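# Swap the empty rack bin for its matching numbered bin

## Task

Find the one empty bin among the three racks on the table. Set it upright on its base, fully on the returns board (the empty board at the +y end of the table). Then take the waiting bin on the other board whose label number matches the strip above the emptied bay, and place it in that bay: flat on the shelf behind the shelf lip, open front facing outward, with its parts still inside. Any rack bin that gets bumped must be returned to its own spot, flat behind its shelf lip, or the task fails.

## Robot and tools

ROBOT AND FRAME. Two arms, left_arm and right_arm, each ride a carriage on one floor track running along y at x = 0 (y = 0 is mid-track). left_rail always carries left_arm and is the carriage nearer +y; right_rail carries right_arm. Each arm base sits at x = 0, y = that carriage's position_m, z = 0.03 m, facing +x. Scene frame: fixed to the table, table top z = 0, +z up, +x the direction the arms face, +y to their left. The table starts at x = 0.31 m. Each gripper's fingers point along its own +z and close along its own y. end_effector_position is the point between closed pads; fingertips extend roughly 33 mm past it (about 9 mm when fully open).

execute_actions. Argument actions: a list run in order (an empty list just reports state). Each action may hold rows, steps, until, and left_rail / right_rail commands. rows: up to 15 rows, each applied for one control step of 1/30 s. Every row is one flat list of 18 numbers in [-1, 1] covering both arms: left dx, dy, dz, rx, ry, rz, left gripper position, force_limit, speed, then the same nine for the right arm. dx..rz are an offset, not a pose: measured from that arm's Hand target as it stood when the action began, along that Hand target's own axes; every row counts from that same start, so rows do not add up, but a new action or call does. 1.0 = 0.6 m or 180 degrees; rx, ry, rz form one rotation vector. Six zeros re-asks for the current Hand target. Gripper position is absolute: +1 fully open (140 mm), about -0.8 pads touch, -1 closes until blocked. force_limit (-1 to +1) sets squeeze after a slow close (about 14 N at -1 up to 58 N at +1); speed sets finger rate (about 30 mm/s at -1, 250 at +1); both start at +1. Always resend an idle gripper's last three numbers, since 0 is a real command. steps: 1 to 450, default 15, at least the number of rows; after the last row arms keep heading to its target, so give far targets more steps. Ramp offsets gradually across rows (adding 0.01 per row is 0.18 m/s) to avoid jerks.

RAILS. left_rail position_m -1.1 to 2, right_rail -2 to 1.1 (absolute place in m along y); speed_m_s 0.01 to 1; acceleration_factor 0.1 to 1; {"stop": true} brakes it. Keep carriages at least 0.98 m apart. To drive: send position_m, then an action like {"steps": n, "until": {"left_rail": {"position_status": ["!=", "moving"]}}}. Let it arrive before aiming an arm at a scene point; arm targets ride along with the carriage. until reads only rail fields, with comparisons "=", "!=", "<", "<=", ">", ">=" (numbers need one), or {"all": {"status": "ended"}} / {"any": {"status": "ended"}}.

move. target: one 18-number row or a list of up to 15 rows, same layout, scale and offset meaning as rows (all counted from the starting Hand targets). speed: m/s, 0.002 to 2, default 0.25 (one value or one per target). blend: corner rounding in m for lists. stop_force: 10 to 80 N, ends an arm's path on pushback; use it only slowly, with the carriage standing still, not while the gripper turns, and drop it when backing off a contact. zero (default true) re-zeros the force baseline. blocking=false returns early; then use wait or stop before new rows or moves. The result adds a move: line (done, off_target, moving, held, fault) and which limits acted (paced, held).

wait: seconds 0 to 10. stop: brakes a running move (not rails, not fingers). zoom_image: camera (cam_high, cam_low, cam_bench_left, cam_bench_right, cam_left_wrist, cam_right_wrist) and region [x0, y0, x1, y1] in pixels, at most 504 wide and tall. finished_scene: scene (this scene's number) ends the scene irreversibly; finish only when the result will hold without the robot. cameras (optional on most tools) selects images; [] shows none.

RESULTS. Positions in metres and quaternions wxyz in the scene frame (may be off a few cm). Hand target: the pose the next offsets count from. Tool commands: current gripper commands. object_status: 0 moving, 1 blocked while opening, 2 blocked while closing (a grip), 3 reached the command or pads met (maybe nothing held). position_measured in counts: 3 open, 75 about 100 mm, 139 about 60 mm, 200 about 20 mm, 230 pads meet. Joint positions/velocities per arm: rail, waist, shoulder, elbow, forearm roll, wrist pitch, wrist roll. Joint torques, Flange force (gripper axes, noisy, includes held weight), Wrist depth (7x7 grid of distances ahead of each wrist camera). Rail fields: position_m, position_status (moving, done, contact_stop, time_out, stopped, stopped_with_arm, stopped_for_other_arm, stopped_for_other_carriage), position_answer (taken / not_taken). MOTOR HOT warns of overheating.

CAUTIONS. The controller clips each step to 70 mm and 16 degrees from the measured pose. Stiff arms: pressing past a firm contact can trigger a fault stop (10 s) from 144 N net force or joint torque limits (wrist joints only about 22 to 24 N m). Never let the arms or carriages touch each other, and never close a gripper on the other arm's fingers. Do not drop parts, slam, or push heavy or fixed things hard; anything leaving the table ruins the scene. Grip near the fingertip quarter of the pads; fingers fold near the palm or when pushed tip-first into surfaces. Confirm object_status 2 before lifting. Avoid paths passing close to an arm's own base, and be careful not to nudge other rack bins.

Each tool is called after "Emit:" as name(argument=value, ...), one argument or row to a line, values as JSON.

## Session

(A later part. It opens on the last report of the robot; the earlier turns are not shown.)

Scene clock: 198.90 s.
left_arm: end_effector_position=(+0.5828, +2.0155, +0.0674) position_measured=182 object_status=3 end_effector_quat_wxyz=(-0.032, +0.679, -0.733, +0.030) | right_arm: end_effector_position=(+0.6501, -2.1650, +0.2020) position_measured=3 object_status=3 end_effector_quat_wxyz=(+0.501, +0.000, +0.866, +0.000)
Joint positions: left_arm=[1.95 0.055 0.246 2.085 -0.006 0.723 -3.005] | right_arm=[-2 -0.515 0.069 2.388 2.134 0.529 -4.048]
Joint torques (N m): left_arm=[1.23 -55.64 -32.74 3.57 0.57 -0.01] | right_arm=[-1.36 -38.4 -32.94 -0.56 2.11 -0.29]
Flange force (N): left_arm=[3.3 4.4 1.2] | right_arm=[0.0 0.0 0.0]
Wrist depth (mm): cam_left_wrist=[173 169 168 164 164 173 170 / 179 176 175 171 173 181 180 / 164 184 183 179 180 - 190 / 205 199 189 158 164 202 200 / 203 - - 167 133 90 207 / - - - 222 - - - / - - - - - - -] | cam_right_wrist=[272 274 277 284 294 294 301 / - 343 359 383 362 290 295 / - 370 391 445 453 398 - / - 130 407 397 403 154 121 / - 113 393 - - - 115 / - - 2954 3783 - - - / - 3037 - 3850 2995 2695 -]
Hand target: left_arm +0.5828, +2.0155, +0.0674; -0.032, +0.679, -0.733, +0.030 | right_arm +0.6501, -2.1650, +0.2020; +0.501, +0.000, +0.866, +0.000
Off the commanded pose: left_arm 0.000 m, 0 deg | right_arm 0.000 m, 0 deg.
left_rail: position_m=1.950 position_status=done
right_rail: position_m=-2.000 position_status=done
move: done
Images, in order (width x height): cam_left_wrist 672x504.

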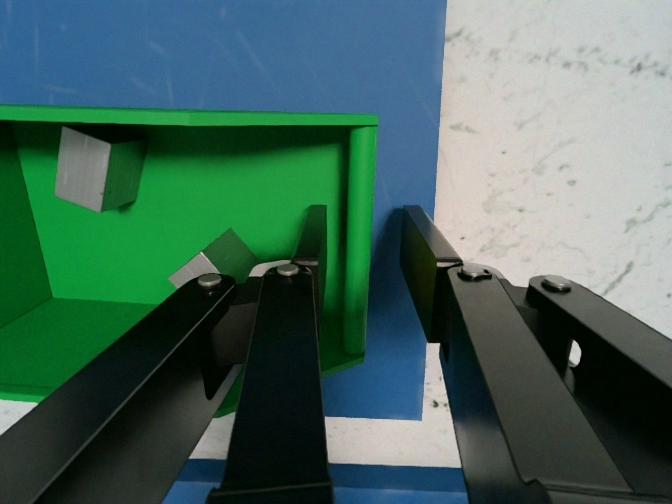

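Emit:
move(
  target=[0.0,0.002,-0.004,0,0,0,-0.42,0.5,-1,0,0,0,0,0,0,1,1,1],
  speed=0.06,
  cameras=[],
)

Emit:
execute_actions(
  actions=[
    {"rows":[[0,0,0,0,0,0,-1,0.5,-1,0,0,0,0,0,0,1,1,1]],"steps":60},
  ],
  cameras=["cam_left_wrist"],
)

Scene clock: 205.70 s.
left_arm: end_effector_position=(+0.5814, +2.0156, +0.0697) position_measured=182 object_status=3 end_effector_quat_wxyz=(-0.032, +0.679, -0.733, +0.030) | right_arm: end_effector_position=(+0.6501, -2.1650, +0.2020) position_measured=3 object_status=3 end_effector_quat_wxyz=(+0.501, +0.000, +0.866, +0.000)
Joint positions: left_arm=[1.95 0.056 0.242 2.085 -0.006 0.727 -3.005] | right_arm=[-2 -0.515 0.069 2.388 2.134 0.529 -4.048]
Joint torques (N m): left_arm=[0.86 -55.91 -32.6 3.54 0.36 -0.02] | right_arm=[-1.3 -38.61 -32.96 -0.55 2.12 -0.28]
Flange force (N): left_arm=[1.8 3.2 1.7] | right_arm=[0.0 0.0 0.0]
Wrist depth (mm): cam_left_wrist=[176 172 170 166 166 174 172 / 183 179 177 173 183 183 179 / - 190 186 180 187 195 191 / 209 203 183 163 164 204 201 / 203 - - 173 133 90 209 / - - - 225 - - - / - - - - - - -] | cam_right_wrist=[273 273 279 284 285 289 285 / 263 346 341 363 370 288 441 / - 375 373 - 449 382 527 / - 131 410 517 409 402 121 / - 113 406 - - 3171 115 / - - 3850 - - - - / - - - - 3125 3535 -]
Hand target: left_arm +0.5814, +2.0156, +0.0697; -0.032, +0.679, -0.733, +0.030 | right_arm +0.6501, -2.1650, +0.2020; +0.501, +0.000, +0.866, +0.000
Off the commanded pose: left_arm 0.000 m, 0 deg | right_arm 0.000 m, 0 deg.
left_rail: position_m=1.950 position_status=done
right_rail: position_m=-2.000 position_status=done
move: done
No camera images: "cameras" was empty.

Scene clock: 207.90 s.
left_arm: end_effector_position=(+0.5814, +2.0156, +0.0697) position_measured=218 object_status=2 end_effector_quat_wxyz=(-0.032, +0.679, -0.733, +0.030) | right_arm: end_effector_position=(+0.6501, -2.1650, +0.2020) position_measured=3 object_status=3 end_effector_quat_wxyz=(+0.501, +0.000, +0.866, +0.000)
Joint positions: left_arm=[1.95 0.056 0.242 2.085 -0.006 0.727 -3.005] | right_arm=[-2 -0.515 0.069 2.388 2.134 0.529 -4.048]
Joint torques (N m): left_arm=[1.69 -47.63 -27.86 3.56 0.2 -0.17] | right_arm=[-1.41 -38.34 -32.88 -0.55 2.09 -0.28]
Flange force (N): left_arm=[3.5 4.0 -12.9] | right_arm=[0.0 0.0 0.0]
Wrist depth (mm): cam_left_wrist=[176 172 170 167 166 175 171 / 183 179 177 173 175 183 180 / 191 184 185 182 183 195 191 / 207 202 192 142 191 205 201 / 194 - - - - 93 212 / - - - - - - - / - - - - - - -] | cam_right_wrist=[274 276 278 281 292 287 - / 264 344 378 382 308 284 - / 620 374 388 - 451 385 - / - 130 406 528 402 153 121 / - 113 392 - - - 114 / - - 3369 - - - - / - - 2318 - - - -]
Hand target: left_arm +0.5814, +2.0156, +0.0697; -0.032, +0.679, -0.733, +0.030 | right_arm +0.6501, -2.1650, +0.2020; +0.501, +0.000, +0.866, +0.000
Off the commanded pose: left_arm 0.000 m, 0 deg | right_arm 0.000 m, 0 deg.
left_rail: position_m=1.950 position_status=done
right_rail: position_m=-2.000 position_status=done
Images, in order (width x height): cam_left_wrist 672x504.

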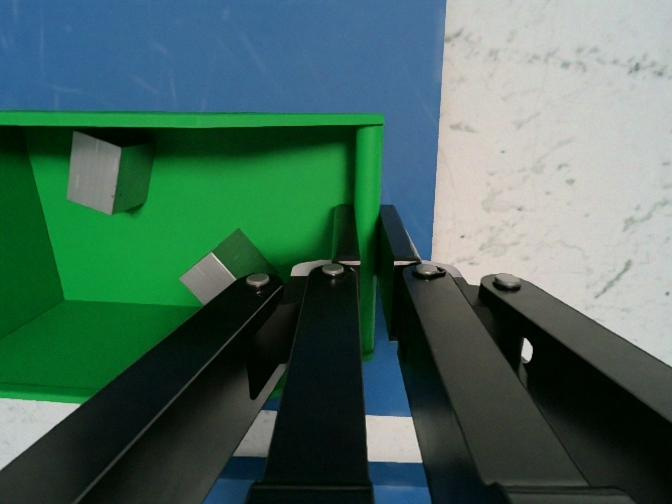

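Emit:
move(
  target=[
    [0.0,-0.002,-0.025,0,0,0,-1,0.5,-1,0,0,0,0,0,0,1,1,1],
    [0.0,-0.0145,-0.166,0,0,0,-1,0.5,-1,0,0,0,0,0,0,1,1,1],
  ],
  speed=[0.03,0.1],
  cameras=["cam_left_wrist","cam_bench_left"],
)

Emit:
zoom_image(
  camera="cam_bench_left",
  region=[350, 160, 520, 320],
)

Scene clock: 213.07 s.
left_arm: end_effector_position=(+0.5813, +2.0148, +0.1696) position_measured=218 object_status=2 end_effector_quat_wxyz=(-0.032, +0.679, -0.733, +0.030) | right_arm: end_effector_position=(+0.6501, -2.1650, +0.2020) position_measured=3 object_status=3 end_effector_quat_wxyz=(+0.501, +0.000, +0.866, +0.000)
Joint positions: left_arm=[1.95 0.054 0.131 1.999 -0.005 0.924 -3.008] | right_arm=[-2 -0.515 0.069 2.388 2.134 0.529 -4.048]
Joint torques (N m): left_arm=[0.76 -52.27 -40.93 4.07 -0.15 -0.03] | right_arm=[-1.52 -38.44 -32.89 -0.53 2.12 -0.28]
Flange force (N): left_arm=[1.8 5.1 6.9] | right_arm=[0.0 0.0 0.0]
Wrist depth (mm): cam_left_wrist=[287 264 257 254 261 261 256 / 299 277 270 266 277 275 268 / 208 206 201 185 293 289 287 / 220 233 202 155 141 295 301 / 196 - - - - 93 322 / - - - - - - - / - - - - - - -] | cam_right_wrist=[274 274 286 283 286 290 302 / 262 342 - 361 361 294 - / - 374 366 - 454 393 - / - 130 404 509 415 153 121 / - 114 396 - 3423 3125 115 / - 2567 3267 2764 3171 2729 - / - - 3655 3125 - 3125 -]
Hand target: left_arm +0.5813, +2.0148, +0.1697; -0.032, +0.679, -0.733, +0.030 | right_arm +0.6501, -2.1650, +0.2020; +0.501, +0.000, +0.866, +0.000
Off the commanded pose: left_arm 0.000 m, 0 deg | right_arm 0.000 m, 0 deg.
left_rail: position_m=1.950 position_status=done
right_rail: position_m=-2.000 position_status=done
move: done
Images, in order (width x height): cam_bench_left 672x504, cam_left_wrist 672x504.

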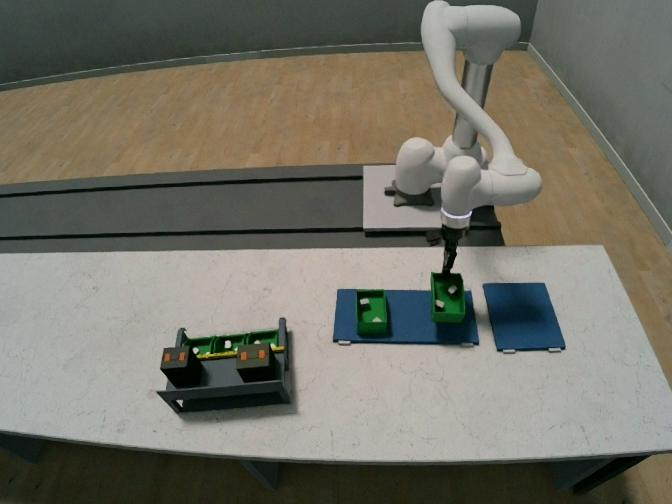

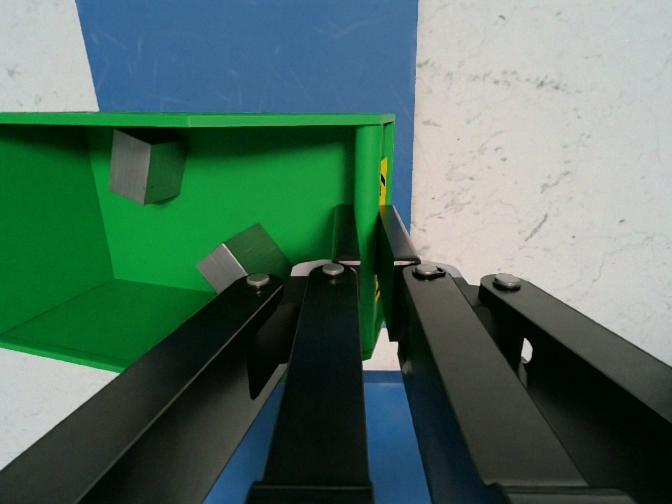

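Scaled by 2.965 from the camera's 672x504 image, which has a finer 960x720 frame.

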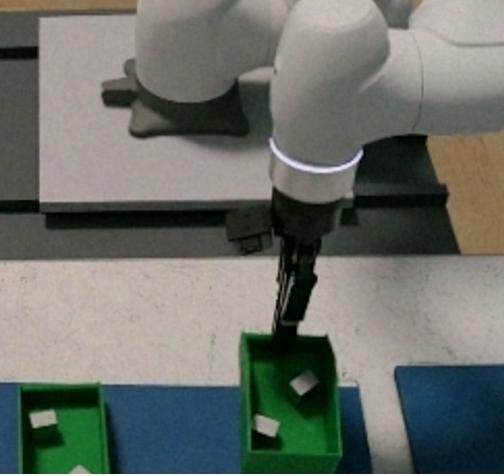

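Emit:
move(
  target=[0.01,0.127,-0.078,0,0,0,-1,0.5,-1,-0.144,-0.025,-0.083,-0.2596,0.2596,-0.4496,-0.35,1,1],
  speed=0.3,
  cameras=["cam_left_wrist","cam_right_wrist"],
)

Scene clock: 227.73 s.
left_arm: end_effector_position=(+0.5010, +2.0147, +0.2096) position_measured=218 object_status=2 end_effector_quat_wxyz=(-0.032, +0.679, -0.733, +0.030) | right_arm: end_effector_position=(+0.6500, -2.1800, +0.3017) position_measured=173 object_status=3 end_effector_quat_wxyz=(-0.001, +0.707, -0.707, +0.000)
Joint positions: left_arm=[1.95 0.063 -0.031 2.088 -0.006 0.996 -2.999] | right_arm=[-2 -0.322 0.221 1.628 0.001 1.292 -3.463]
Joint torques (N m): left_arm=[1.06 -36.51 -42.26 4.06 0.03 -0.05] | right_arm=[-0.46 -63.55 -42.76 4.39 0.33 -0.32]
Flange force (N): left_arm=[2.9 4.0 7.4] | right_arm=[-2.4 3.7 4.3]
Wrist depth (mm): cam_left_wrist=[311 303 296 304 304 296 296 / 323 314 307 - 315 312 310 / 216 192 194 184 330 337 332 / 220 234 185 140 141 349 352 / 196 - - - - 94 362 / - - - - - - - / - - - - - - -] | cam_right_wrist=[293 386 376 384 - 372 - / 308 408 406 - - - - / 327 420 419 - 415 432 - / 339 - 121 - 141 - 487 / - 78 86 - - 93 - / - 74 - - - 62 - / - - - - - - -]
Hand target: left_arm +0.5010, +2.0147, +0.2096; -0.032, +0.679, -0.733, +0.030 | right_arm +0.6500, -2.1800, +0.3017; +0.000, +0.707, -0.707, +0.000
Off the commanded pose: left_arm 0.000 m, 0 deg | right_arm 0.000 m, 0 deg.
left_rail: position_m=1.950 position_status=done
right_rail: position_m=-2.000 position_status=done
move: done
Images, in order (width x height): cam_left_wrist 672x504, cam_right_wrist 672x504.

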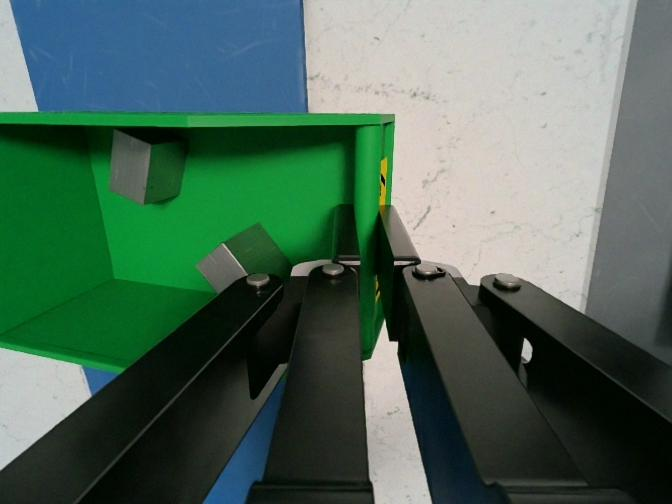

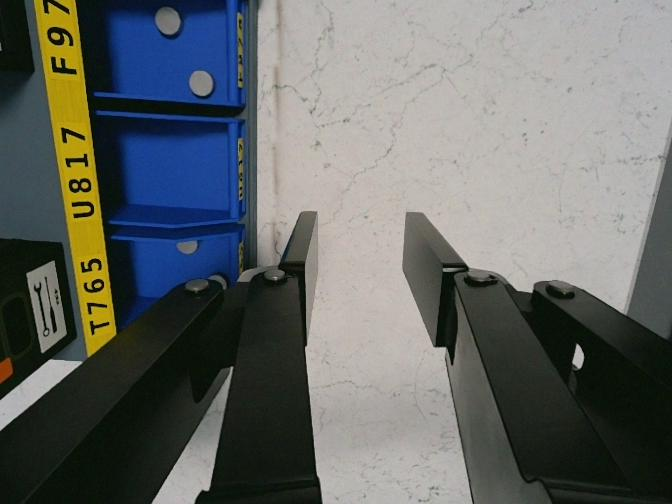

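Emit:
zoom_image(
  camera="cam_right_wrist",
  region=[0, 0, 336, 300],
)

Emit:
execute_actions(
  actions=[
    {"left_rail":{"position_m":-0.6,"speed_m_s":0.8,"acceleration_factor":0.25},"steps":2},
  ],
  cameras=[],
)

Scaled by 1.500 from the camera's 672x504 image, which has a finer 960x720 frame.

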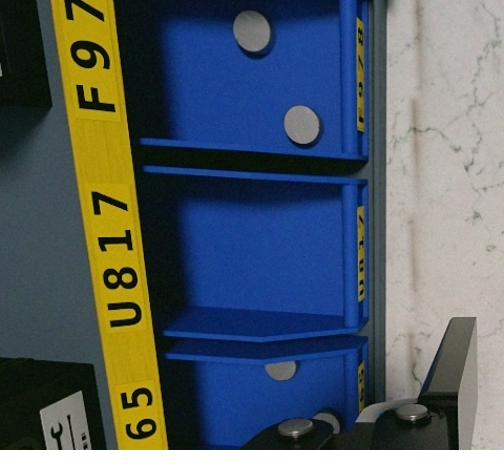

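Scene clock: 239.47 s.
left_arm: end_effector_position=(+0.5010, +0.2069, +0.2096) position_measured=218 object_status=2 end_effector_quat_wxyz=(-0.032, +0.679, -0.733, +0.030) end_effector_velocity=(+0.000, -0.800, +0.000) end_effector_angular_velocity=(-0.002, +0.000, +0.002) | right_arm: end_effector_position=(+0.6500, -2.1800, +0.3017) position_measured=173 object_status=3 end_effector_quat_wxyz=(+0.000, +0.707, -0.707, +0.000)
Joint positions: left_arm=[0.142 0.063 -0.031 2.088 -0.006 0.996 -2.999] | right_arm=[-2 -0.322 0.221 1.628 0 1.292 -3.463]
Joint velocities: left_arm=[-0.8 0 0 0 -0.002 0 0] | right_arm=[within noise]
Joint torques (N m): left_arm=[0.85 -35.79 -42.1 4.14 -0.02 0] | right_arm=[-1.3 -62.9 -42.44 4.37 0.22 -0.27]
Flange force (N): left_arm=[2.6 4.9 6.2] | right_arm=[-3.2 2.9 4.4]
Wrist depth (mm): cam_left_wrist=[312 320 312 307 300 296 295 / 343 330 321 325 315 311 316 / 209 192 200 186 334 324 337 / 219 234 183 107 351 349 - / 207 209 - - - 94 - / - - - - - - - / - - - - - - -] | cam_right_wrist=[298 383 376 380 - - - / 312 405 411 - - - - / 328 422 424 - - - - / 335 368 120 - 140 - - / 338 78 85 123 119 93 80 / - 74 - - - 62 - / - - - - - - -]
Hand target: left_arm +0.5010, +0.2069, +0.2096; -0.032, +0.679, -0.733, +0.030 | right_arm +0.6500, -2.1800, +0.3017; +0.000, +0.707, -0.707, +0.000
Tool commands: left_gripper/position=-1.0 left_gripper/force_limit=+0.5 left_gripper/speed=-1.0 right_gripper/position=-0.35 right_gripper/force_limit=+1.0 right_gripper/speed=+1.0
Off the commanded pose: left_arm 0.000 m, 0 deg | right_arm 0.000 m, 0 deg.
left_rail: position_m=0.142 position_m_goal=-0.600 speed_m_s=0.80 position_status=moving position_answer=taken
right_rail: position_m=-2.000 position_status=done
not at rest: the robot was still moving 3 seconds after this call's last action.
No camera images: "cameras" was empty.

Emit:
execute_actions(
  actions=[
    {"steps":150,"until":{"all":{"status":"ended"}}},
  ],
  cameras=["cam_left_wrist"],
)

Emit:
move(
  target=[0,0,0,0,0,0,-1,0.5,-1,-0.002,-0.175,0.27,0,0,0.021,-0.42,1,1],
  speed=0.2,
  cameras=["cam_right_wrist"],
)

Scene clock: 249.17 s.
left_arm: end_effector_position=(+0.5010, -0.5353, +0.2096) position_measured=218 object_status=2 end_effector_quat_wxyz=(-0.032, +0.679, -0.733, +0.030) | right_arm: end_effector_position=(+0.6500, -2.1800, +0.3017) position_measured=173 object_status=3 end_effector_quat_wxyz=(+0.000, +0.707, -0.707, +0.000)
Joint positions: left_arm=[-0.6 0.063 -0.031 2.088 -0.006 0.996 -2.999] | right_arm=[-2 -0.322 0.221 1.628 0 1.292 -3.463]
Joint torques (N m): left_arm=[1.05 -35.98 -42.16 4.12 -0.04 0.01] | right_arm=[-1.31 -63.05 -42.48 4.37 0.24 -0.29]
Flange force (N): left_arm=[3.3 4.5 6.6] | right_arm=[-3.4 3.2 3.9]
Wrist depth (mm): cam_left_wrist=[- 317 313 307 302 295 301 / 340 332 330 322 307 311 311 / 208 197 203 184 338 329 333 / 220 233 202 140 352 350 354 / 195 - - - - 94 - / - - - - - - - / - - - - - - -] | cam_right_wrist=[295 392 385 - - - - / 308 413 396 - - 411 - / 322 418 427 - - - - / 341 375 380 - 142 - - / - 78 85 - - 93 - / - 74 - - - 62 - / - - - - - - -]
Hand target: left_arm +0.5010, -0.5353, +0.2096; -0.032, +0.679, -0.733, +0.030 | right_arm +0.6500, -2.1800, +0.3017; +0.000, +0.707, -0.707, +0.000
Tool commands: left_gripper/position=-1.0 left_gripper/force_limit=+0.5 left_gripper/speed=-1.0 right_gripper/position=-0.35 right_gripper/force_limit=+1.0 right_gripper/speed=+1.0
Off the commanded pose: left_arm 0.000 m, 0 deg | right_arm 0.000 m, 0 deg.
left_rail: position_m=-0.600 speed_m_s=0.80 position_status=done
right_rail: position_m=-2.000 position_status=done
Images, in order (width x height): cam_left_wrist 672x504.

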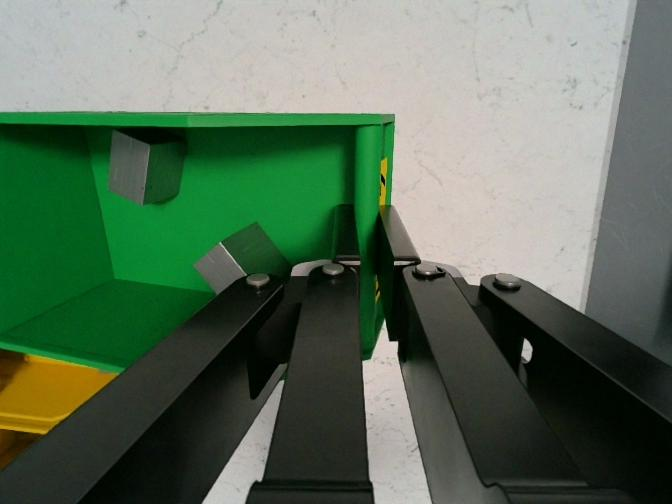

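Scene clock: 250.63 s.
left_arm: end_effector_position=(+0.5010, -0.5353, +0.2096) position_measured=218 object_status=2 end_effector_quat_wxyz=(-0.032, +0.679, -0.733, +0.030) | right_arm: end_effector_position=(+0.7552, -2.1788, +0.1399) position_measured=182 object_status=3 end_effector_quat_wxyz=(-0.001, +0.683, -0.730, +0.000)
Joint positions: left_arm=[-0.6 0.063 -0.031 2.088 -0.006 0.996 -2.999] | right_arm=[-2 -0.277 0.471 1.589 0.001 1.081 -3.353]
Joint torques (N m): left_arm=[0.96 -36.55 -42.17 4.1 -0.02 -0.03] | right_arm=[-1.26 -82.85 -38.63 4.05 0.26 -0.24]
Flange force (N): left_arm=[2.9 3.6 7.2] | right_arm=[-3.3 4.9 1.4]
Wrist depth (mm): cam_left_wrist=[- 325 311 305 302 293 291 / 341 215 193 315 315 316 312 / 209 193 200 185 337 334 332 / 220 233 191 140 350 348 359 / 196 - - - - 93 373 / - - - - - - - / - - - - - - -] | cam_right_wrist=[- 233 233 237 237 242 242 / 163 247 245 251 255 256 - / 165 261 261 257 268 271 268 / 172 271 272 147 132 291 - / 178 79 85 299 - 94 301 / - 62 - - - 62 - / - - - 276 - - -]
Hand target: left_arm +0.5010, -0.5353, +0.2096; -0.032, +0.679, -0.733, +0.030 | right_arm +0.7552, -2.1789, +0.1398; +0.000, +0.683, -0.730, +0.000
Off the commanded pose: left_arm 0.000 m, 0 deg | right_arm 0.000 m, 0 deg.
left_rail: position_m=-0.600 speed_m_s=0.80 position_status=done
right_rail: position_m=-2.000 position_status=done
move: done
Images, in order (width x height): cam_right_wrist 672x504.

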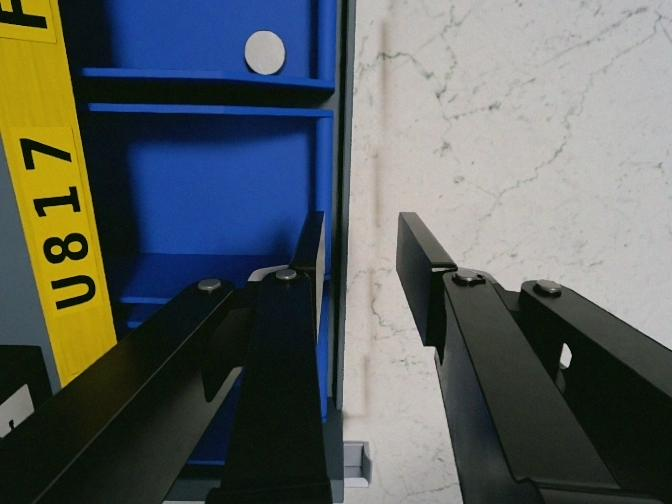

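Emit:
move(
  target=[0,0,0,0,0,0,-1,0.5,-1,0.001,-0.030,0.075,0,0,0,-0.42,1,1],
  speed=0.1,
  cameras=["cam_right_wrist"],
)

Emit:
zoom_image(
  camera="cam_right_wrist",
  region=[220, 80, 460, 320],
)

Scene clock: 257.83 s.
left_arm: end_effector_position=(+0.5010, -0.5353, +0.2096) position_measured=218 object_status=2 end_effector_quat_wxyz=(-0.032, +0.679, -0.733, +0.030) | right_arm: end_effector_position=(+0.7732, -2.1807, +0.0949) position_measured=182 object_status=3 end_effector_quat_wxyz=(+0.000, +0.683, -0.730, +0.000)
Joint positions: left_arm=[-0.6 0.063 -0.031 2.088 -0.006 0.996 -2.999] | right_arm=[-2 -0.273 0.532 1.583 0 1.026 -3.349]
Joint torques (N m): left_arm=[0.85 -35.99 -42.26 4.14 0.06 -0.01] | right_arm=[-1.38 -89.24 -37.76 3.93 0.59 -0.29]
Flange force (N): left_arm=[2.7 4.8 6.8] | right_arm=[-2.9 3.1 3.5]
Wrist depth (mm): cam_left_wrist=[- 318 313 296 302 295 289 / 340 330 200 321 - 312 309 / 209 196 200 184 335 333 335 / 220 232 187 141 140 348 - / 195 209 - - - 94 - / - - - - - - - / - - - - - - -] | cam_right_wrist=[191 191 189 191 203 - 203 / 205 205 206 205 213 213 213 / 215 216 217 214 226 227 228 / 224 227 227 199 131 - 237 / 139 80 85 205 - 93 79 / - 62 - 260 - 62 - / - - - - - - -]
Hand target: left_arm +0.5010, -0.5353, +0.2096; -0.032, +0.679, -0.733, +0.030 | right_arm +0.7732, -2.1807, +0.0948; +0.000, +0.683, -0.730, +0.000
Off the commanded pose: left_arm 0.000 m, 0 deg | right_arm 0.000 m, 0 deg.
left_rail: position_m=-0.600 speed_m_s=0.80 position_status=done
right_rail: position_m=-2.000 position_status=done
move: done
Images, in order (width x height): cam_right_wrist 672x504.

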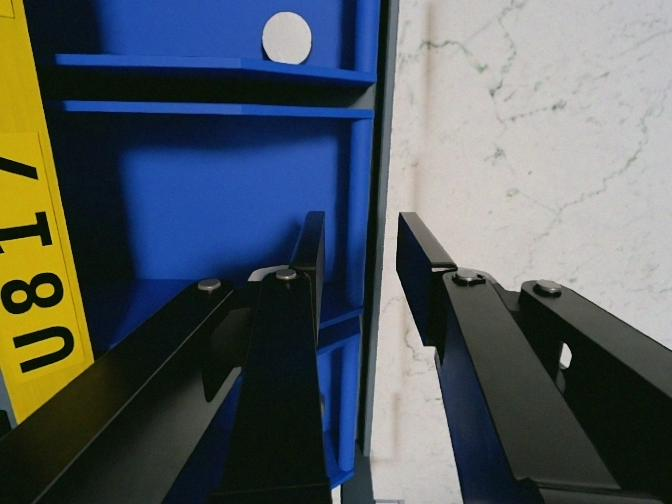

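Scaled by 2.100 from the camera's 672x504 image, which has a finer 960x720 frame.

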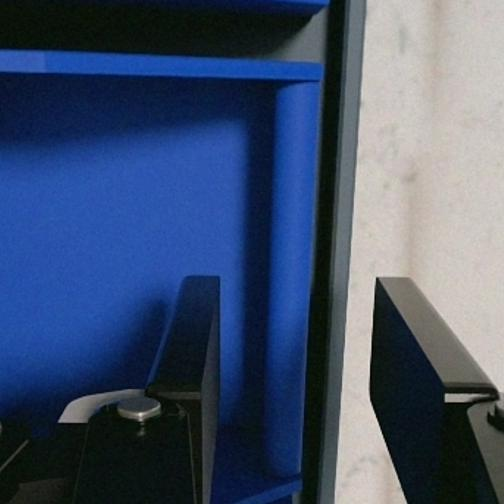

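Emit:
move(
  target=[0,0,0,0,0,0,-1,0.5,-1,0,0.002,0.037,0,0,0,-0.42,1,1],
  speed=0.06,
  stop_force=12,
  cameras=["cam_right_wrist"],
)

Emit:
zoom_image(
  camera="cam_right_wrist",
  region=[220, 80, 460, 320],
)

Scene clock: 268.93 s.
left_arm: end_effector_position=(+0.5010, -0.5353, +0.2096) position_measured=218 object_status=2 end_effector_quat_wxyz=(-0.032, +0.679, -0.733, +0.030) | right_arm: end_effector_position=(+0.7720, -2.1806, +0.0726) position_measured=182 object_status=3 end_effector_quat_wxyz=(+0.000, +0.683, -0.730, +0.000)
Joint positions: left_arm=[-0.6 0.063 -0.031 2.088 -0.006 0.996 -2.999] | right_arm=[-2 -0.273 0.55 1.6 0 0.99 -3.349]
Joint torques (N m): left_arm=[0.59 -36.28 -42.08 4.09 0.03 -0.02] | right_arm=[-1.6 -89.1 -36.77 3.85 0.26 -0.32]
Flange force (N): left_arm=[2.1 4.0 6.8] | right_arm=[-3.2 3.1 2.0]
Wrist depth (mm): cam_left_wrist=[327 312 313 306 299 295 296 / 338 331 327 320 320 309 315 / 208 197 201 152 331 338 334 / 220 231 186 126 125 - 356 / 183 - - - - - 380 / - - - - - - - / - - - - - - -] | cam_right_wrist=[171 170 163 171 182 184 181 / 184 185 184 184 192 192 192 / 193 194 194 193 205 203 204 / 205 207 204 172 154 216 - / 194 80 85 183 112 93 225 / - 62 - 232 - 62 - / - - - 245 - - -]
Hand target: left_arm +0.5010, -0.5353, +0.2096; -0.032, +0.679, -0.733, +0.030 | right_arm +0.7720, -2.1806, +0.0726; +0.000, +0.683, -0.730, +0.000
Off the commanded pose: left_arm 0.000 m, 0 deg | right_arm 0.000 m, 0 deg.
left_rail: position_m=-0.600 speed_m_s=0.80 position_status=done
right_rail: position_m=-2.000 position_status=done
move: done
Images, in order (width x height): cam_right_wrist 672x504.

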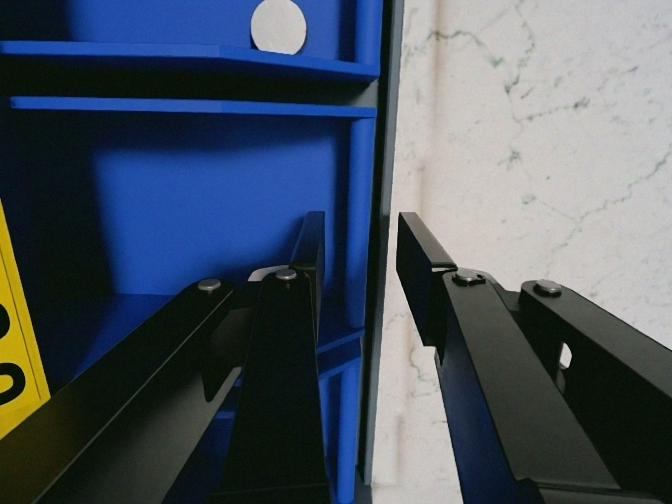

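Scaled by 2.100 from the camera's 672x504 image, which has a finer 960x720 frame.

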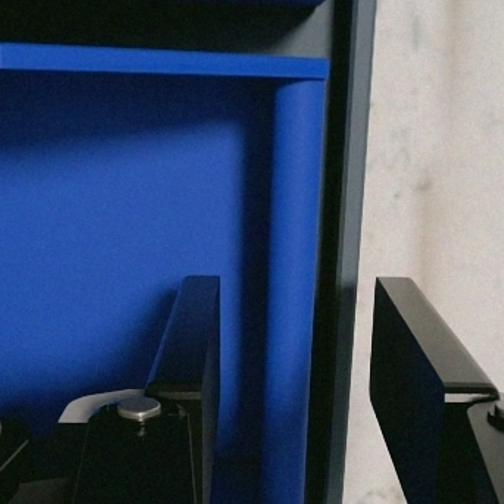

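Emit:
move(
  target=[0,0,0,0,0,0,-1,0.5,-1,0,-0.002,0.028,0,0,0,-0.42,0.5,-1],
  speed=0.03,
  stop_force=10,
  cameras=["cam_right_wrist"],
)

Emit:
zoom_image(
  camera="cam_right_wrist",
  region=[260, 160, 460, 360],
)

Scene clock: 279.73 s.
left_arm: end_effector_position=(+0.5010, -0.5353, +0.2096) position_measured=218 object_status=2 end_effector_quat_wxyz=(-0.032, +0.679, -0.733, +0.030) | right_arm: end_effector_position=(+0.7733, -2.1806, +0.0558) position_measured=182 object_status=3 end_effector_quat_wxyz=(+0.000, +0.683, -0.730, +0.000)
Joint positions: left_arm=[-0.6 0.063 -0.031 2.088 -0.006 0.996 -2.999] | right_arm=[-2 -0.273 0.566 1.608 0.001 0.966 -3.349]
Joint torques (N m): left_arm=[0.8 -35.93 -42.14 4.09 -0.03 -0.01] | right_arm=[-1.27 -90.09 -36.23 3.76 0.29 -0.27]
Flange force (N): left_arm=[2.4 4.6 6.3] | right_arm=[-2.9 2.8 2.5]
Wrist depth (mm): cam_left_wrist=[329 325 308 306 293 295 295 / 330 334 322 321 306 312 313 / 209 193 199 185 335 - 335 / 220 232 202 140 353 - 364 / 196 209 - - - 94 373 / - - - - - - - / - - - - - - -] | cam_right_wrist=[- 130 128 155 166 167 169 / 169 168 169 167 174 174 178 / 177 177 178 176 187 187 191 / 188 188 186 154 154 198 198 / 195 79 85 176 112 94 207 / - 62 - 181 - 62 - / - - - 218 - - -]
Hand target: left_arm +0.5010, -0.5353, +0.2096; -0.032, +0.679, -0.733, +0.030 | right_arm +0.7733, -2.1806, +0.0558; +0.000, +0.683, -0.730, +0.000
Off the commanded pose: left_arm 0.000 m, 0 deg | right_arm 0.000 m, 0 deg.
left_rail: position_m=-0.600 speed_m_s=0.80 position_status=done
right_rail: position_m=-2.000 position_status=done
move: done
Images, in order (width x height): cam_right_wrist 672x504.

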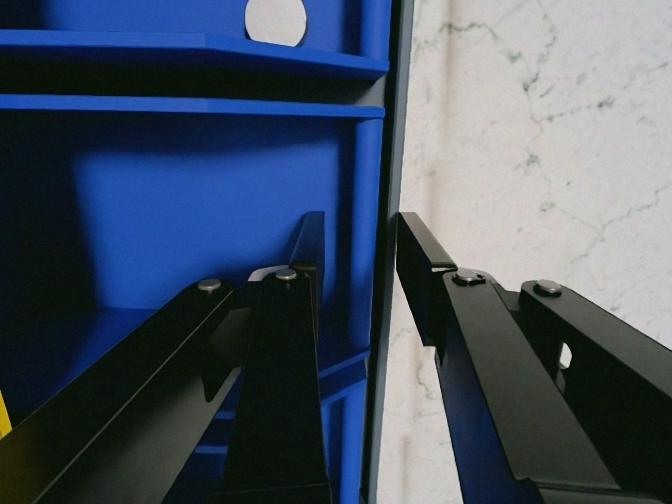

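Scaled by 2.520 from the camera's 672x504 image, which has a finer 960x720 frame.

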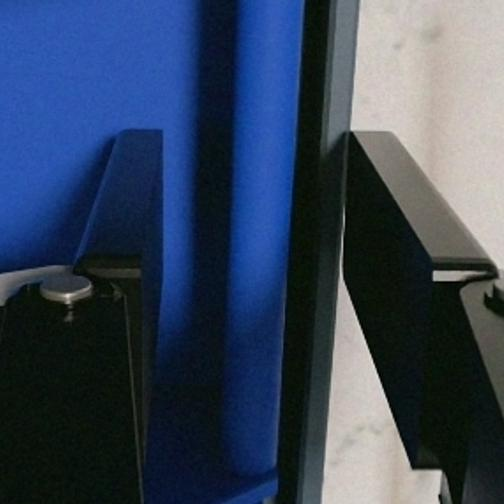

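Emit:
move(
  target=[0,0,0,0,0,0,-1,0.5,-1,0,0.001,0.0067,0,0,0,-0.42,0.5,-1],
  speed=0.03,
  cameras=[],
)

Emit:
execute_actions(
  actions=[
    {"rows":[[0,0,0,0,0,0,-1,0.5,-1,0,0,0,0,0,0,-1,0.5,-1]],"steps":60},
  ],
  cameras=["cam_right_wrist"],
)

Emit:
zoom_image(
  camera="cam_right_wrist",
  region=[260, 160, 460, 360],
)

Scene clock: 284.43 s.
left_arm: end_effector_position=(+0.5010, -0.5353, +0.2096) position_measured=218 object_status=2 end_effector_quat_wxyz=(-0.032, +0.679, -0.733, +0.030) | right_arm: end_effector_position=(+0.7727, -2.1806, +0.0519) position_measured=182 object_status=3 end_effector_quat_wxyz=(+0.000, +0.683, -0.730, +0.000)
Joint positions: left_arm=[-0.6 0.063 -0.031 2.088 -0.006 0.996 -2.999] | right_arm=[-2 -0.273 0.569 1.612 0.001 0.959 -3.349]
Joint torques (N m): left_arm=[0.83 -36.36 -42.18 4.18 0.07 0.02] | right_arm=[-1.25 -89.8 -36.7 3.75 0.31 -0.28]
Flange force (N): left_arm=[2.6 4.0 7.1] | right_arm=[-3.0 5.4 2.2]
Wrist depth (mm): cam_left_wrist=[333 317 315 306 302 297 288 / 337 215 328 318 316 312 314 / 217 196 199 184 334 332 327 / 220 232 202 140 353 - 358 / 196 210 - - - - 366 / - - - - - - - / - - - - - - -] | cam_right_wrist=[152 133 144 144 162 164 164 / 165 165 165 163 173 173 173 / 175 174 174 172 182 183 183 / 184 184 183 150 168 192 195 / 182 80 86 165 112 94 202 / - 62 - - - 62 - / - - - 213 - - -]
Hand target: left_arm +0.5010, -0.5353, +0.2096; -0.032, +0.679, -0.733, +0.030 | right_arm +0.7727, -2.1806, +0.0518; +0.000, +0.683, -0.730, +0.000
Off the commanded pose: left_arm 0.000 m, 0 deg | right_arm 0.000 m, 0 deg.
left_rail: position_m=-0.600 speed_m_s=0.80 position_status=done
right_rail: position_m=-2.000 position_status=done
move: done
No camera images: "cameras" was empty.

Scene clock: 286.63 s.
left_arm: end_effector_position=(+0.5010, -0.5353, +0.2096) position_measured=218 object_status=2 end_effector_quat_wxyz=(-0.032, +0.679, -0.733, +0.030) | right_arm: end_effector_position=(+0.7727, -2.1806, +0.0518) position_measured=216 object_status=2 end_effector_quat_wxyz=(+0.000, +0.683, -0.730, +0.000)
Joint positions: left_arm=[-0.6 0.063 -0.031 2.088 -0.006 0.996 -2.999] | right_arm=[-2 -0.273 0.569 1.612 0.001 0.959 -3.349]
Joint torques (N m): left_arm=[0.81 -36.35 -42.23 4.12 -0.03 -0.04] | right_arm=[2.1 -74.88 -40.73 5.16 -8.57 -0.71]
Flange force (N): left_arm=[2.7 4.0 7.0] | right_arm=[-2.3 25.8 -22.2]
Wrist depth (mm): cam_left_wrist=[326 312 314 303 301 295 302 / 341 333 197 184 309 312 309 / 209 197 200 186 335 323 333 / 220 233 202 140 351 343 353 / 196 - - - - 93 - / - - - - - - - / - - - - - - -] | cam_right_wrist=[- 132 143 153 164 165 164 / 157 159 162 163 171 175 173 / 161 164 168 170 187 181 186 / 171 175 178 150 192 194 195 / 179 182 80 92 92 92 209 / - - - - - 66 - / - - - - - - -]
Hand target: left_arm +0.5010, -0.5353, +0.2096; -0.032, +0.679, -0.733, +0.030 | right_arm +0.7727, -2.1806, +0.0518; +0.000, +0.683, -0.730, +0.000
Off the commanded pose: left_arm 0.000 m, 0 deg | right_arm 0.000 m, 0 deg.
left_rail: position_m=-0.600 speed_m_s=0.80 position_status=done
right_rail: position_m=-2.000 position_status=done
Images, in order (width x height): cam_right_wrist 672x504.

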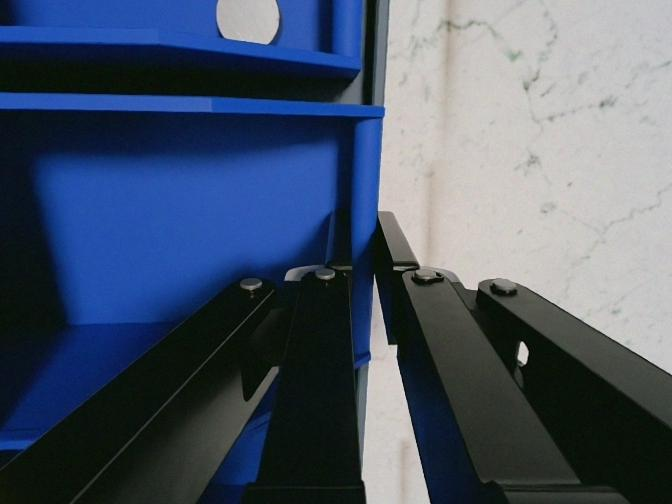

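Scaled by 2.520 from the camera's 672x504 image, which has a finer 960x720 frame.

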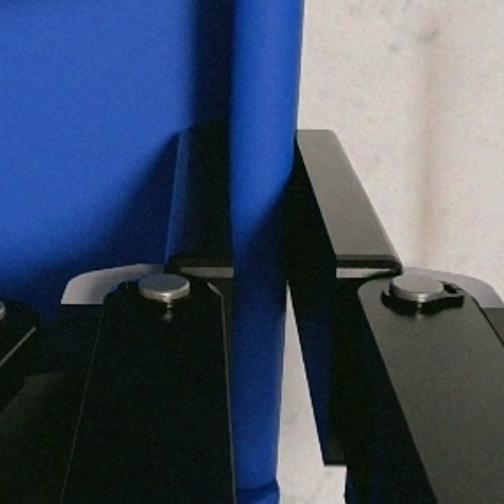

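Emit:
execute_actions(
  actions=[],
  cameras=["cam_bench_right","cam_right_wrist"],
)

Emit:
zoom_image(
  camera="cam_bench_right",
  region=[60, 364, 300, 504],
)

Scene clock: 295.77 s.
left_arm: end_effector_position=(+0.5010, -0.5353, +0.2096) position_measured=218 object_status=2 end_effector_quat_wxyz=(-0.032, +0.679, -0.733, +0.030) | right_arm: end_effector_position=(+0.7727, -2.1806, +0.0518) position_measured=216 object_status=2 end_effector_quat_wxyz=(+0.000, +0.683, -0.730, +0.000)
Joint positions: left_arm=[-0.6 0.063 -0.031 2.088 -0.006 0.996 -2.999] | right_arm=[-2 -0.273 0.569 1.612 0.001 0.959 -3.349]
Joint velocities: within noise
Joint torques (N m): left_arm=[0.97 -36.77 -42.23 4.09 0.06 -0.01] | right_arm=[2.29 -75.27 -40.69 5.13 -8.49 -0.68]
Flange force (N): left_arm=[2.4 3.6 7.4] | right_arm=[-1.8 25.4 -21.7]
Wrist depth (mm): cam_left_wrist=[321 320 314 307 301 294 293 / 341 331 324 320 316 313 312 / 208 197 200 185 333 324 333 / 220 235 203 126 352 353 357 / 196 - - 165 - 94 - / - - - - - - - / - - - - - - -] | cam_right_wrist=[151 102 144 153 163 163 163 / 157 159 163 163 172 172 173 / 161 165 168 169 182 183 185 / 171 174 178 149 189 192 195 / 180 181 80 92 92 86 206 / - - - - - 66 - / - - - - - - -]
Hand target: left_arm +0.5010, -0.5353, +0.2096; -0.032, +0.679, -0.733, +0.030 | right_arm +0.7727, -2.1806, +0.0518; +0.000, +0.683, -0.730, +0.000
Tool commands: left_gripper/position=-1.0 left_gripper/force_limit=+0.5 left_gripper/speed=-1.0 right_gripper/position=-1.0 right_gripper/force_limit=+0.5 right_gripper/speed=-1.0
Off the commanded pose: left_arm 0.000 m, 0 deg | right_arm 0.000 m, 0 deg.
left_rail: position_m=-0.600 speed_m_s=0.80 position_status=done
right_rail: position_m=-2.000 position_status=done
Images, in order (width x height): cam_bench_right 672x504, cam_right_wrist 672x504.

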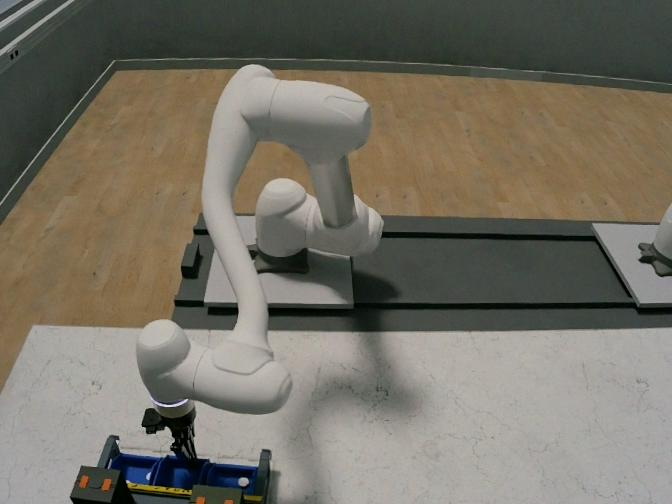

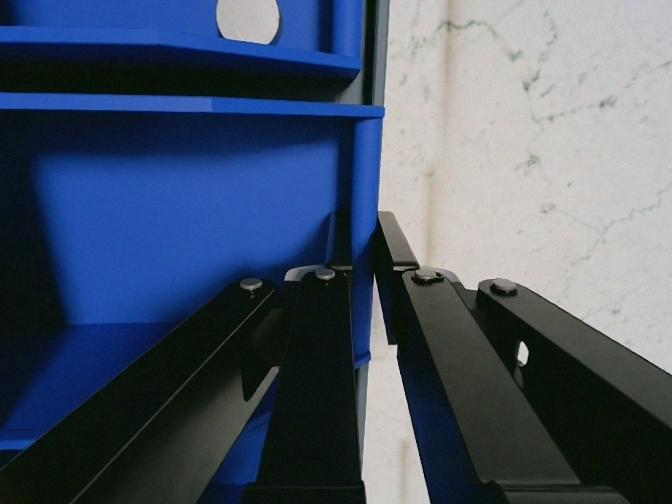

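Scaled by 2.100 from the camera's 672x504 image, which has a finer 960x720 frame.

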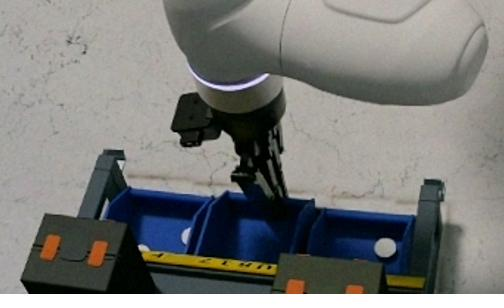

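Emit:
move(
  target=[0,0,0,0,0,0,-1,0.5,-1,0,0,-0.015,0,0,0,-1,0.5,-1],
  speed=0.02,
  cameras=["cam_right_wrist"],
)

Scene clock: 302.93 s.
left_arm: end_effector_position=(+0.5010, -0.5353, +0.2096) position_measured=218 object_status=2 end_effector_quat_wxyz=(-0.032, +0.679, -0.733, +0.030) | right_arm: end_effector_position=(+0.7727, -2.1806, +0.0608) position_measured=216 object_status=2 end_effector_quat_wxyz=(+0.000, +0.683, -0.730, +0.000)
Joint positions: left_arm=[-0.6 0.063 -0.031 2.088 -0.006 0.996 -2.999] | right_arm=[-2 -0.273 0.561 1.606 0.001 0.973 -3.349]
Joint torques (N m): left_arm=[1.12 -36 -42.01 4.12 -0.01 -0.02] | right_arm=[-1.86 -110.23 -48.5 3.37 -0.5 -0.74]
Flange force (N): left_arm=[2.9 4.4 6.4] | right_arm=[-3.9 2.8 27.3]
Wrist depth (mm): cam_left_wrist=[324 324 313 308 304 295 295 / - 331 326 321 318 312 306 / 209 197 199 184 335 331 335 / 220 228 202 155 350 344 352 / - 210 - 165 - - 375 / - - - - - - - / - - - - - - -] | cam_right_wrist=[- 131 145 155 169 169 171 / - 162 164 164 182 182 181 / 166 168 170 169 191 190 192 / 175 178 180 149 199 203 201 / 183 184 80 92 92 92 216 / - - - - - 66 - / - - - - - - -]
Hand target: left_arm +0.5010, -0.5353, +0.2096; -0.032, +0.679, -0.733, +0.030 | right_arm +0.7727, -2.1806, +0.0608; +0.000, +0.683, -0.730, +0.000
Off the commanded pose: left_arm 0.000 m, 0 deg | right_arm 0.000 m, 0 deg.
left_rail: position_m=-0.600 speed_m_s=0.80 position_status=done
right_rail: position_m=-2.000 position_status=done
move: done
Images, in order (width x height): cam_right_wrist 672x504.

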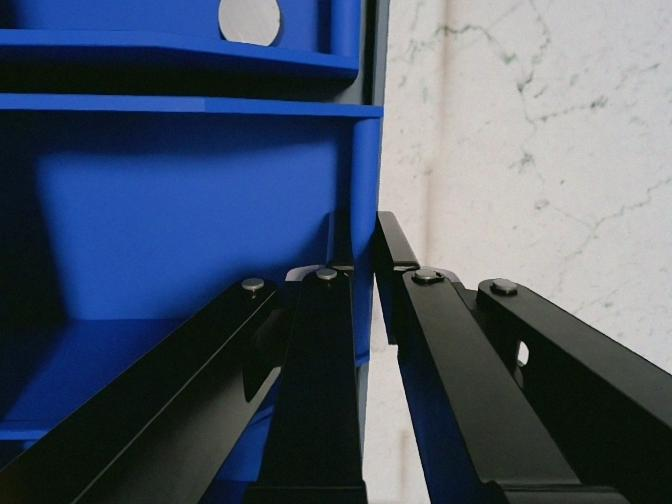

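Emit:
move(
  target=[0,0,0,0,0,0,-1,0.5,-1,0,0,0.015,0,0,0,-1,0.5,-1],
  speed=0.02,
  cameras=[],
)

Emit:
execute_actions(
  actions=[
    {"rows":[[0,0,0,0,0,0,-1,0.5,-1,0,0,0,0,0,0,-0.45,0.5,-1]],"steps":45},
  ],
  cameras=["cam_right_wrist"],
)

Scene clock: 313.37 s.
left_arm: end_effector_position=(+0.5010, -0.5353, +0.2096) position_measured=218 object_status=2 end_effector_quat_wxyz=(-0.032, +0.679, -0.733, +0.030) | right_arm: end_effector_position=(+0.7727, -2.1806, +0.0521) position_measured=216 object_status=2 end_effector_quat_wxyz=(-0.001, +0.683, -0.730, +0.000)
Joint positions: left_arm=[-0.6 0.063 -0.031 2.088 -0.006 0.996 -2.999] | right_arm=[-2 -0.273 0.569 1.612 0.001 0.96 -3.349]
Joint torques (N m): left_arm=[1.05 -36.4 -42.03 4.16 0.07 -0.05] | right_arm=[1.35 -91.89 -44.92 4.62 -5.61 -0.68]
Flange force (N): left_arm=[2.7 3.7 6.9] | right_arm=[-2.0 16.5 -0.8]
Wrist depth (mm): cam_left_wrist=[328 321 312 307 300 299 291 / 342 331 190 320 319 307 316 / 208 193 198 186 333 331 325 / 220 233 183 140 352 346 - / 196 - - 165 - 94 - / - - - - - - - / - - - - - - -] | cam_right_wrist=[152 133 144 154 164 164 166 / 157 159 164 163 169 172 173 / 162 164 169 169 183 183 186 / 172 174 178 148 189 194 195 / 178 182 80 92 92 92 208 / - - - - - 66 - / - - - - - - -]
Hand target: left_arm +0.5010, -0.5353, +0.2096; -0.032, +0.679, -0.733, +0.030 | right_arm +0.7727, -2.1806, +0.0518; +0.000, +0.683, -0.730, +0.000
Off the commanded pose: left_arm 0.000 m, 0 deg | right_arm 0.000 m, 0 deg.
left_rail: position_m=-0.600 speed_m_s=0.80 position_status=done
right_rail: position_m=-2.000 position_status=done
move: done
No camera images: "cameras" was empty.

Scene clock: 315.07 s.
left_arm: end_effector_position=(+0.5010, -0.5353, +0.2096) position_measured=218 object_status=2 end_effector_quat_wxyz=(-0.032, +0.679, -0.733, +0.030) | right_arm: end_effector_position=(+0.7727, -2.1806, +0.0518) position_measured=186 object_status=3 end_effector_quat_wxyz=(+0.000, +0.683, -0.730, +0.000)
Joint positions: left_arm=[-0.6 0.063 -0.031 2.088 -0.006 0.996 -2.999] | right_arm=[-2 -0.273 0.569 1.612 0.001 0.959 -3.349]
Joint torques (N m): left_arm=[1.19 -36.08 -42.18 4.13 0.03 -0.05] | right_arm=[-1.34 -90.26 -36.13 3.75 0.26 -0.27]
Flange force (N): left_arm=[3.1 4.4 6.7] | right_arm=[-2.8 3.9 2.1]
Wrist depth (mm): cam_left_wrist=[328 321 309 303 303 294 297 / 338 330 325 320 319 311 312 / 209 197 200 185 328 336 331 / 220 233 201 140 347 354 354 / 206 - - 165 - 94 - / - - - - - - - / - - - - - - -] | cam_right_wrist=[152 131 143 - 163 163 163 / 165 165 165 163 172 173 175 / 176 174 173 170 181 183 185 / 184 184 183 150 145 192 195 / 183 80 82 158 93 92 79 / - 62 - 212 - 62 - / - 61 - 213 - - 69]
Hand target: left_arm +0.5010, -0.5353, +0.2096; -0.032, +0.679, -0.733, +0.030 | right_arm +0.7727, -2.1806, +0.0518; +0.000, +0.683, -0.730, +0.000
Off the commanded pose: left_arm 0.000 m, 0 deg | right_arm 0.000 m, 0 deg.
left_rail: position_m=-0.600 speed_m_s=0.80 position_status=done
right_rail: position_m=-2.000 position_status=done
Images, in order (width x height): cam_right_wrist 672x504.

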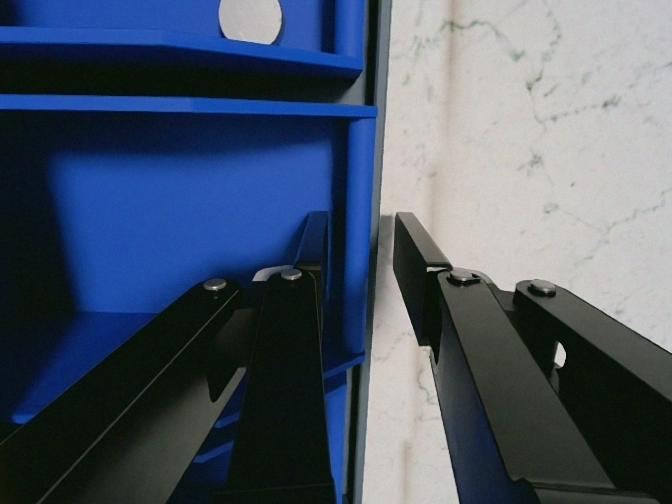

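Emit:
move(
  target=[0,0,0,0,0,0,-1,0.5,-1,0,0.001,-0.015,0,0,0,-0.45,0.5,-1],
  speed=0.03,
  cameras=[],
)

Emit:
execute_actions(
  actions=[
    {"rows":[[0,0,0,0,0,0,-1,0.5,-1,0,0,0,0,0,0,-1,0.5,-1]],"steps":60},
  ],
  cameras=["cam_right_wrist"],
)

Scene clock: 318.70 s.
left_arm: end_effector_position=(+0.5010, -0.5353, +0.2096) position_measured=218 object_status=2 end_effector_quat_wxyz=(-0.032, +0.679, -0.733, +0.030) | right_arm: end_effector_position=(+0.7721, -2.1806, +0.0608) position_measured=186 object_status=3 end_effector_quat_wxyz=(+0.000, +0.683, -0.730, +0.000)
Joint positions: left_arm=[-0.6 0.063 -0.031 2.088 -0.006 0.996 -2.999] | right_arm=[-2 -0.273 0.56 1.608 0.001 0.972 -3.349]
Joint torques (N m): left_arm=[1.19 -36.65 -42.25 4.12 -0.03 -0.11] | right_arm=[-1.46 -90.43 -36.71 3.78 0.24 -0.32]
Flange force (N): left_arm=[2.7 3.8 7.4] | right_arm=[-3.1 2.6 3.9]
Wrist depth (mm): cam_left_wrist=[328 321 311 308 - 293 291 / 339 330 196 319 - 319 - / 209 193 199 184 336 334 336 / 220 238 184 140 350 350 343 / 195 209 - 165 - 94 - / - - - - - - - / - - - - - - -] | cam_right_wrist=[163 162 153 161 168 171 170 / 174 174 174 174 179 180 182 / 184 183 183 181 191 191 191 / 196 195 191 158 146 199 202 / 197 79 82 171 - 92 211 / - 62 - 185 - 62 - / - 61 - 220 - - 69]
Hand target: left_arm +0.5010, -0.5353, +0.2096; -0.032, +0.679, -0.733, +0.030 | right_arm +0.7721, -2.1806, +0.0608; +0.000, +0.683, -0.730, +0.000
Off the commanded pose: left_arm 0.000 m, 0 deg | right_arm 0.000 m, 0 deg.
left_rail: position_m=-0.600 speed_m_s=0.80 position_status=done
right_rail: position_m=-2.000 position_status=done
move: done
No camera images: "cameras" was empty.

Scene clock: 320.90 s.
left_arm: end_effector_position=(+0.5010, -0.5353, +0.2096) position_measured=218 object_status=2 end_effector_quat_wxyz=(-0.032, +0.679, -0.733, +0.030) | right_arm: end_effector_position=(+0.7721, -2.1806, +0.0608) position_measured=218 object_status=2 end_effector_quat_wxyz=(+0.000, +0.683, -0.730, +0.000)
Joint positions: left_arm=[-0.6 0.063 -0.031 2.088 -0.006 0.996 -2.999] | right_arm=[-2 -0.273 0.56 1.608 0.001 0.972 -3.349]
Joint torques (N m): left_arm=[0.9 -36.02 -42.2 4.07 0.02 -0.12] | right_arm=[-0.92 -85.7 -34.75 3.89 -0.19 -0.37]
Flange force (N): left_arm=[2.4 4.7 6.7] | right_arm=[-2.3 3.8 -2.3]
Wrist depth (mm): cam_left_wrist=[- 321 314 307 299 294 296 / 216 214 325 322 320 311 314 / 209 189 200 184 333 334 336 / 220 236 187 126 113 348 - / 196 - - - - - - / - - - - - - - / - - - - - - -] | cam_right_wrist=[- 162 154 164 170 171 170 / 174 174 173 174 178 181 180 / 184 182 183 181 191 188 191 / 196 195 192 155 198 - 202 / 187 202 83 92 93 92 212 / - - - - - 70 - / - - - - - - -]
Hand target: left_arm +0.5010, -0.5353, +0.2096; -0.032, +0.679, -0.733, +0.030 | right_arm +0.7721, -2.1806, +0.0608; +0.000, +0.683, -0.730, +0.000
Off the commanded pose: left_arm 0.000 m, 0 deg | right_arm 0.000 m, 0 deg.
left_rail: position_m=-0.600 speed_m_s=0.80 position_status=done
right_rail: position_m=-2.000 position_status=done
Images, in order (width x height): cam_right_wrist 672x504.

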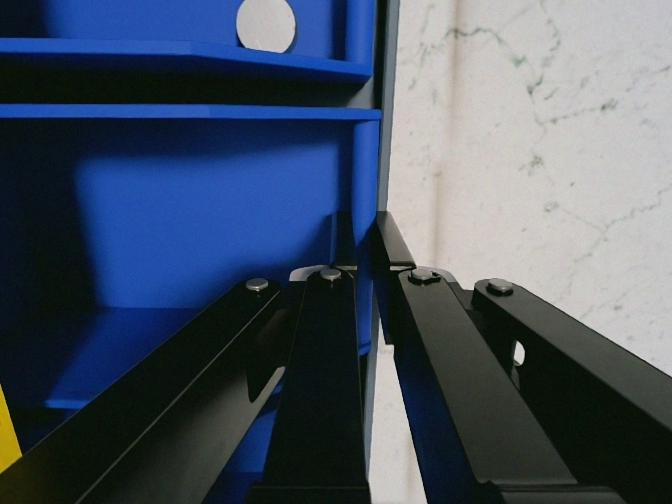

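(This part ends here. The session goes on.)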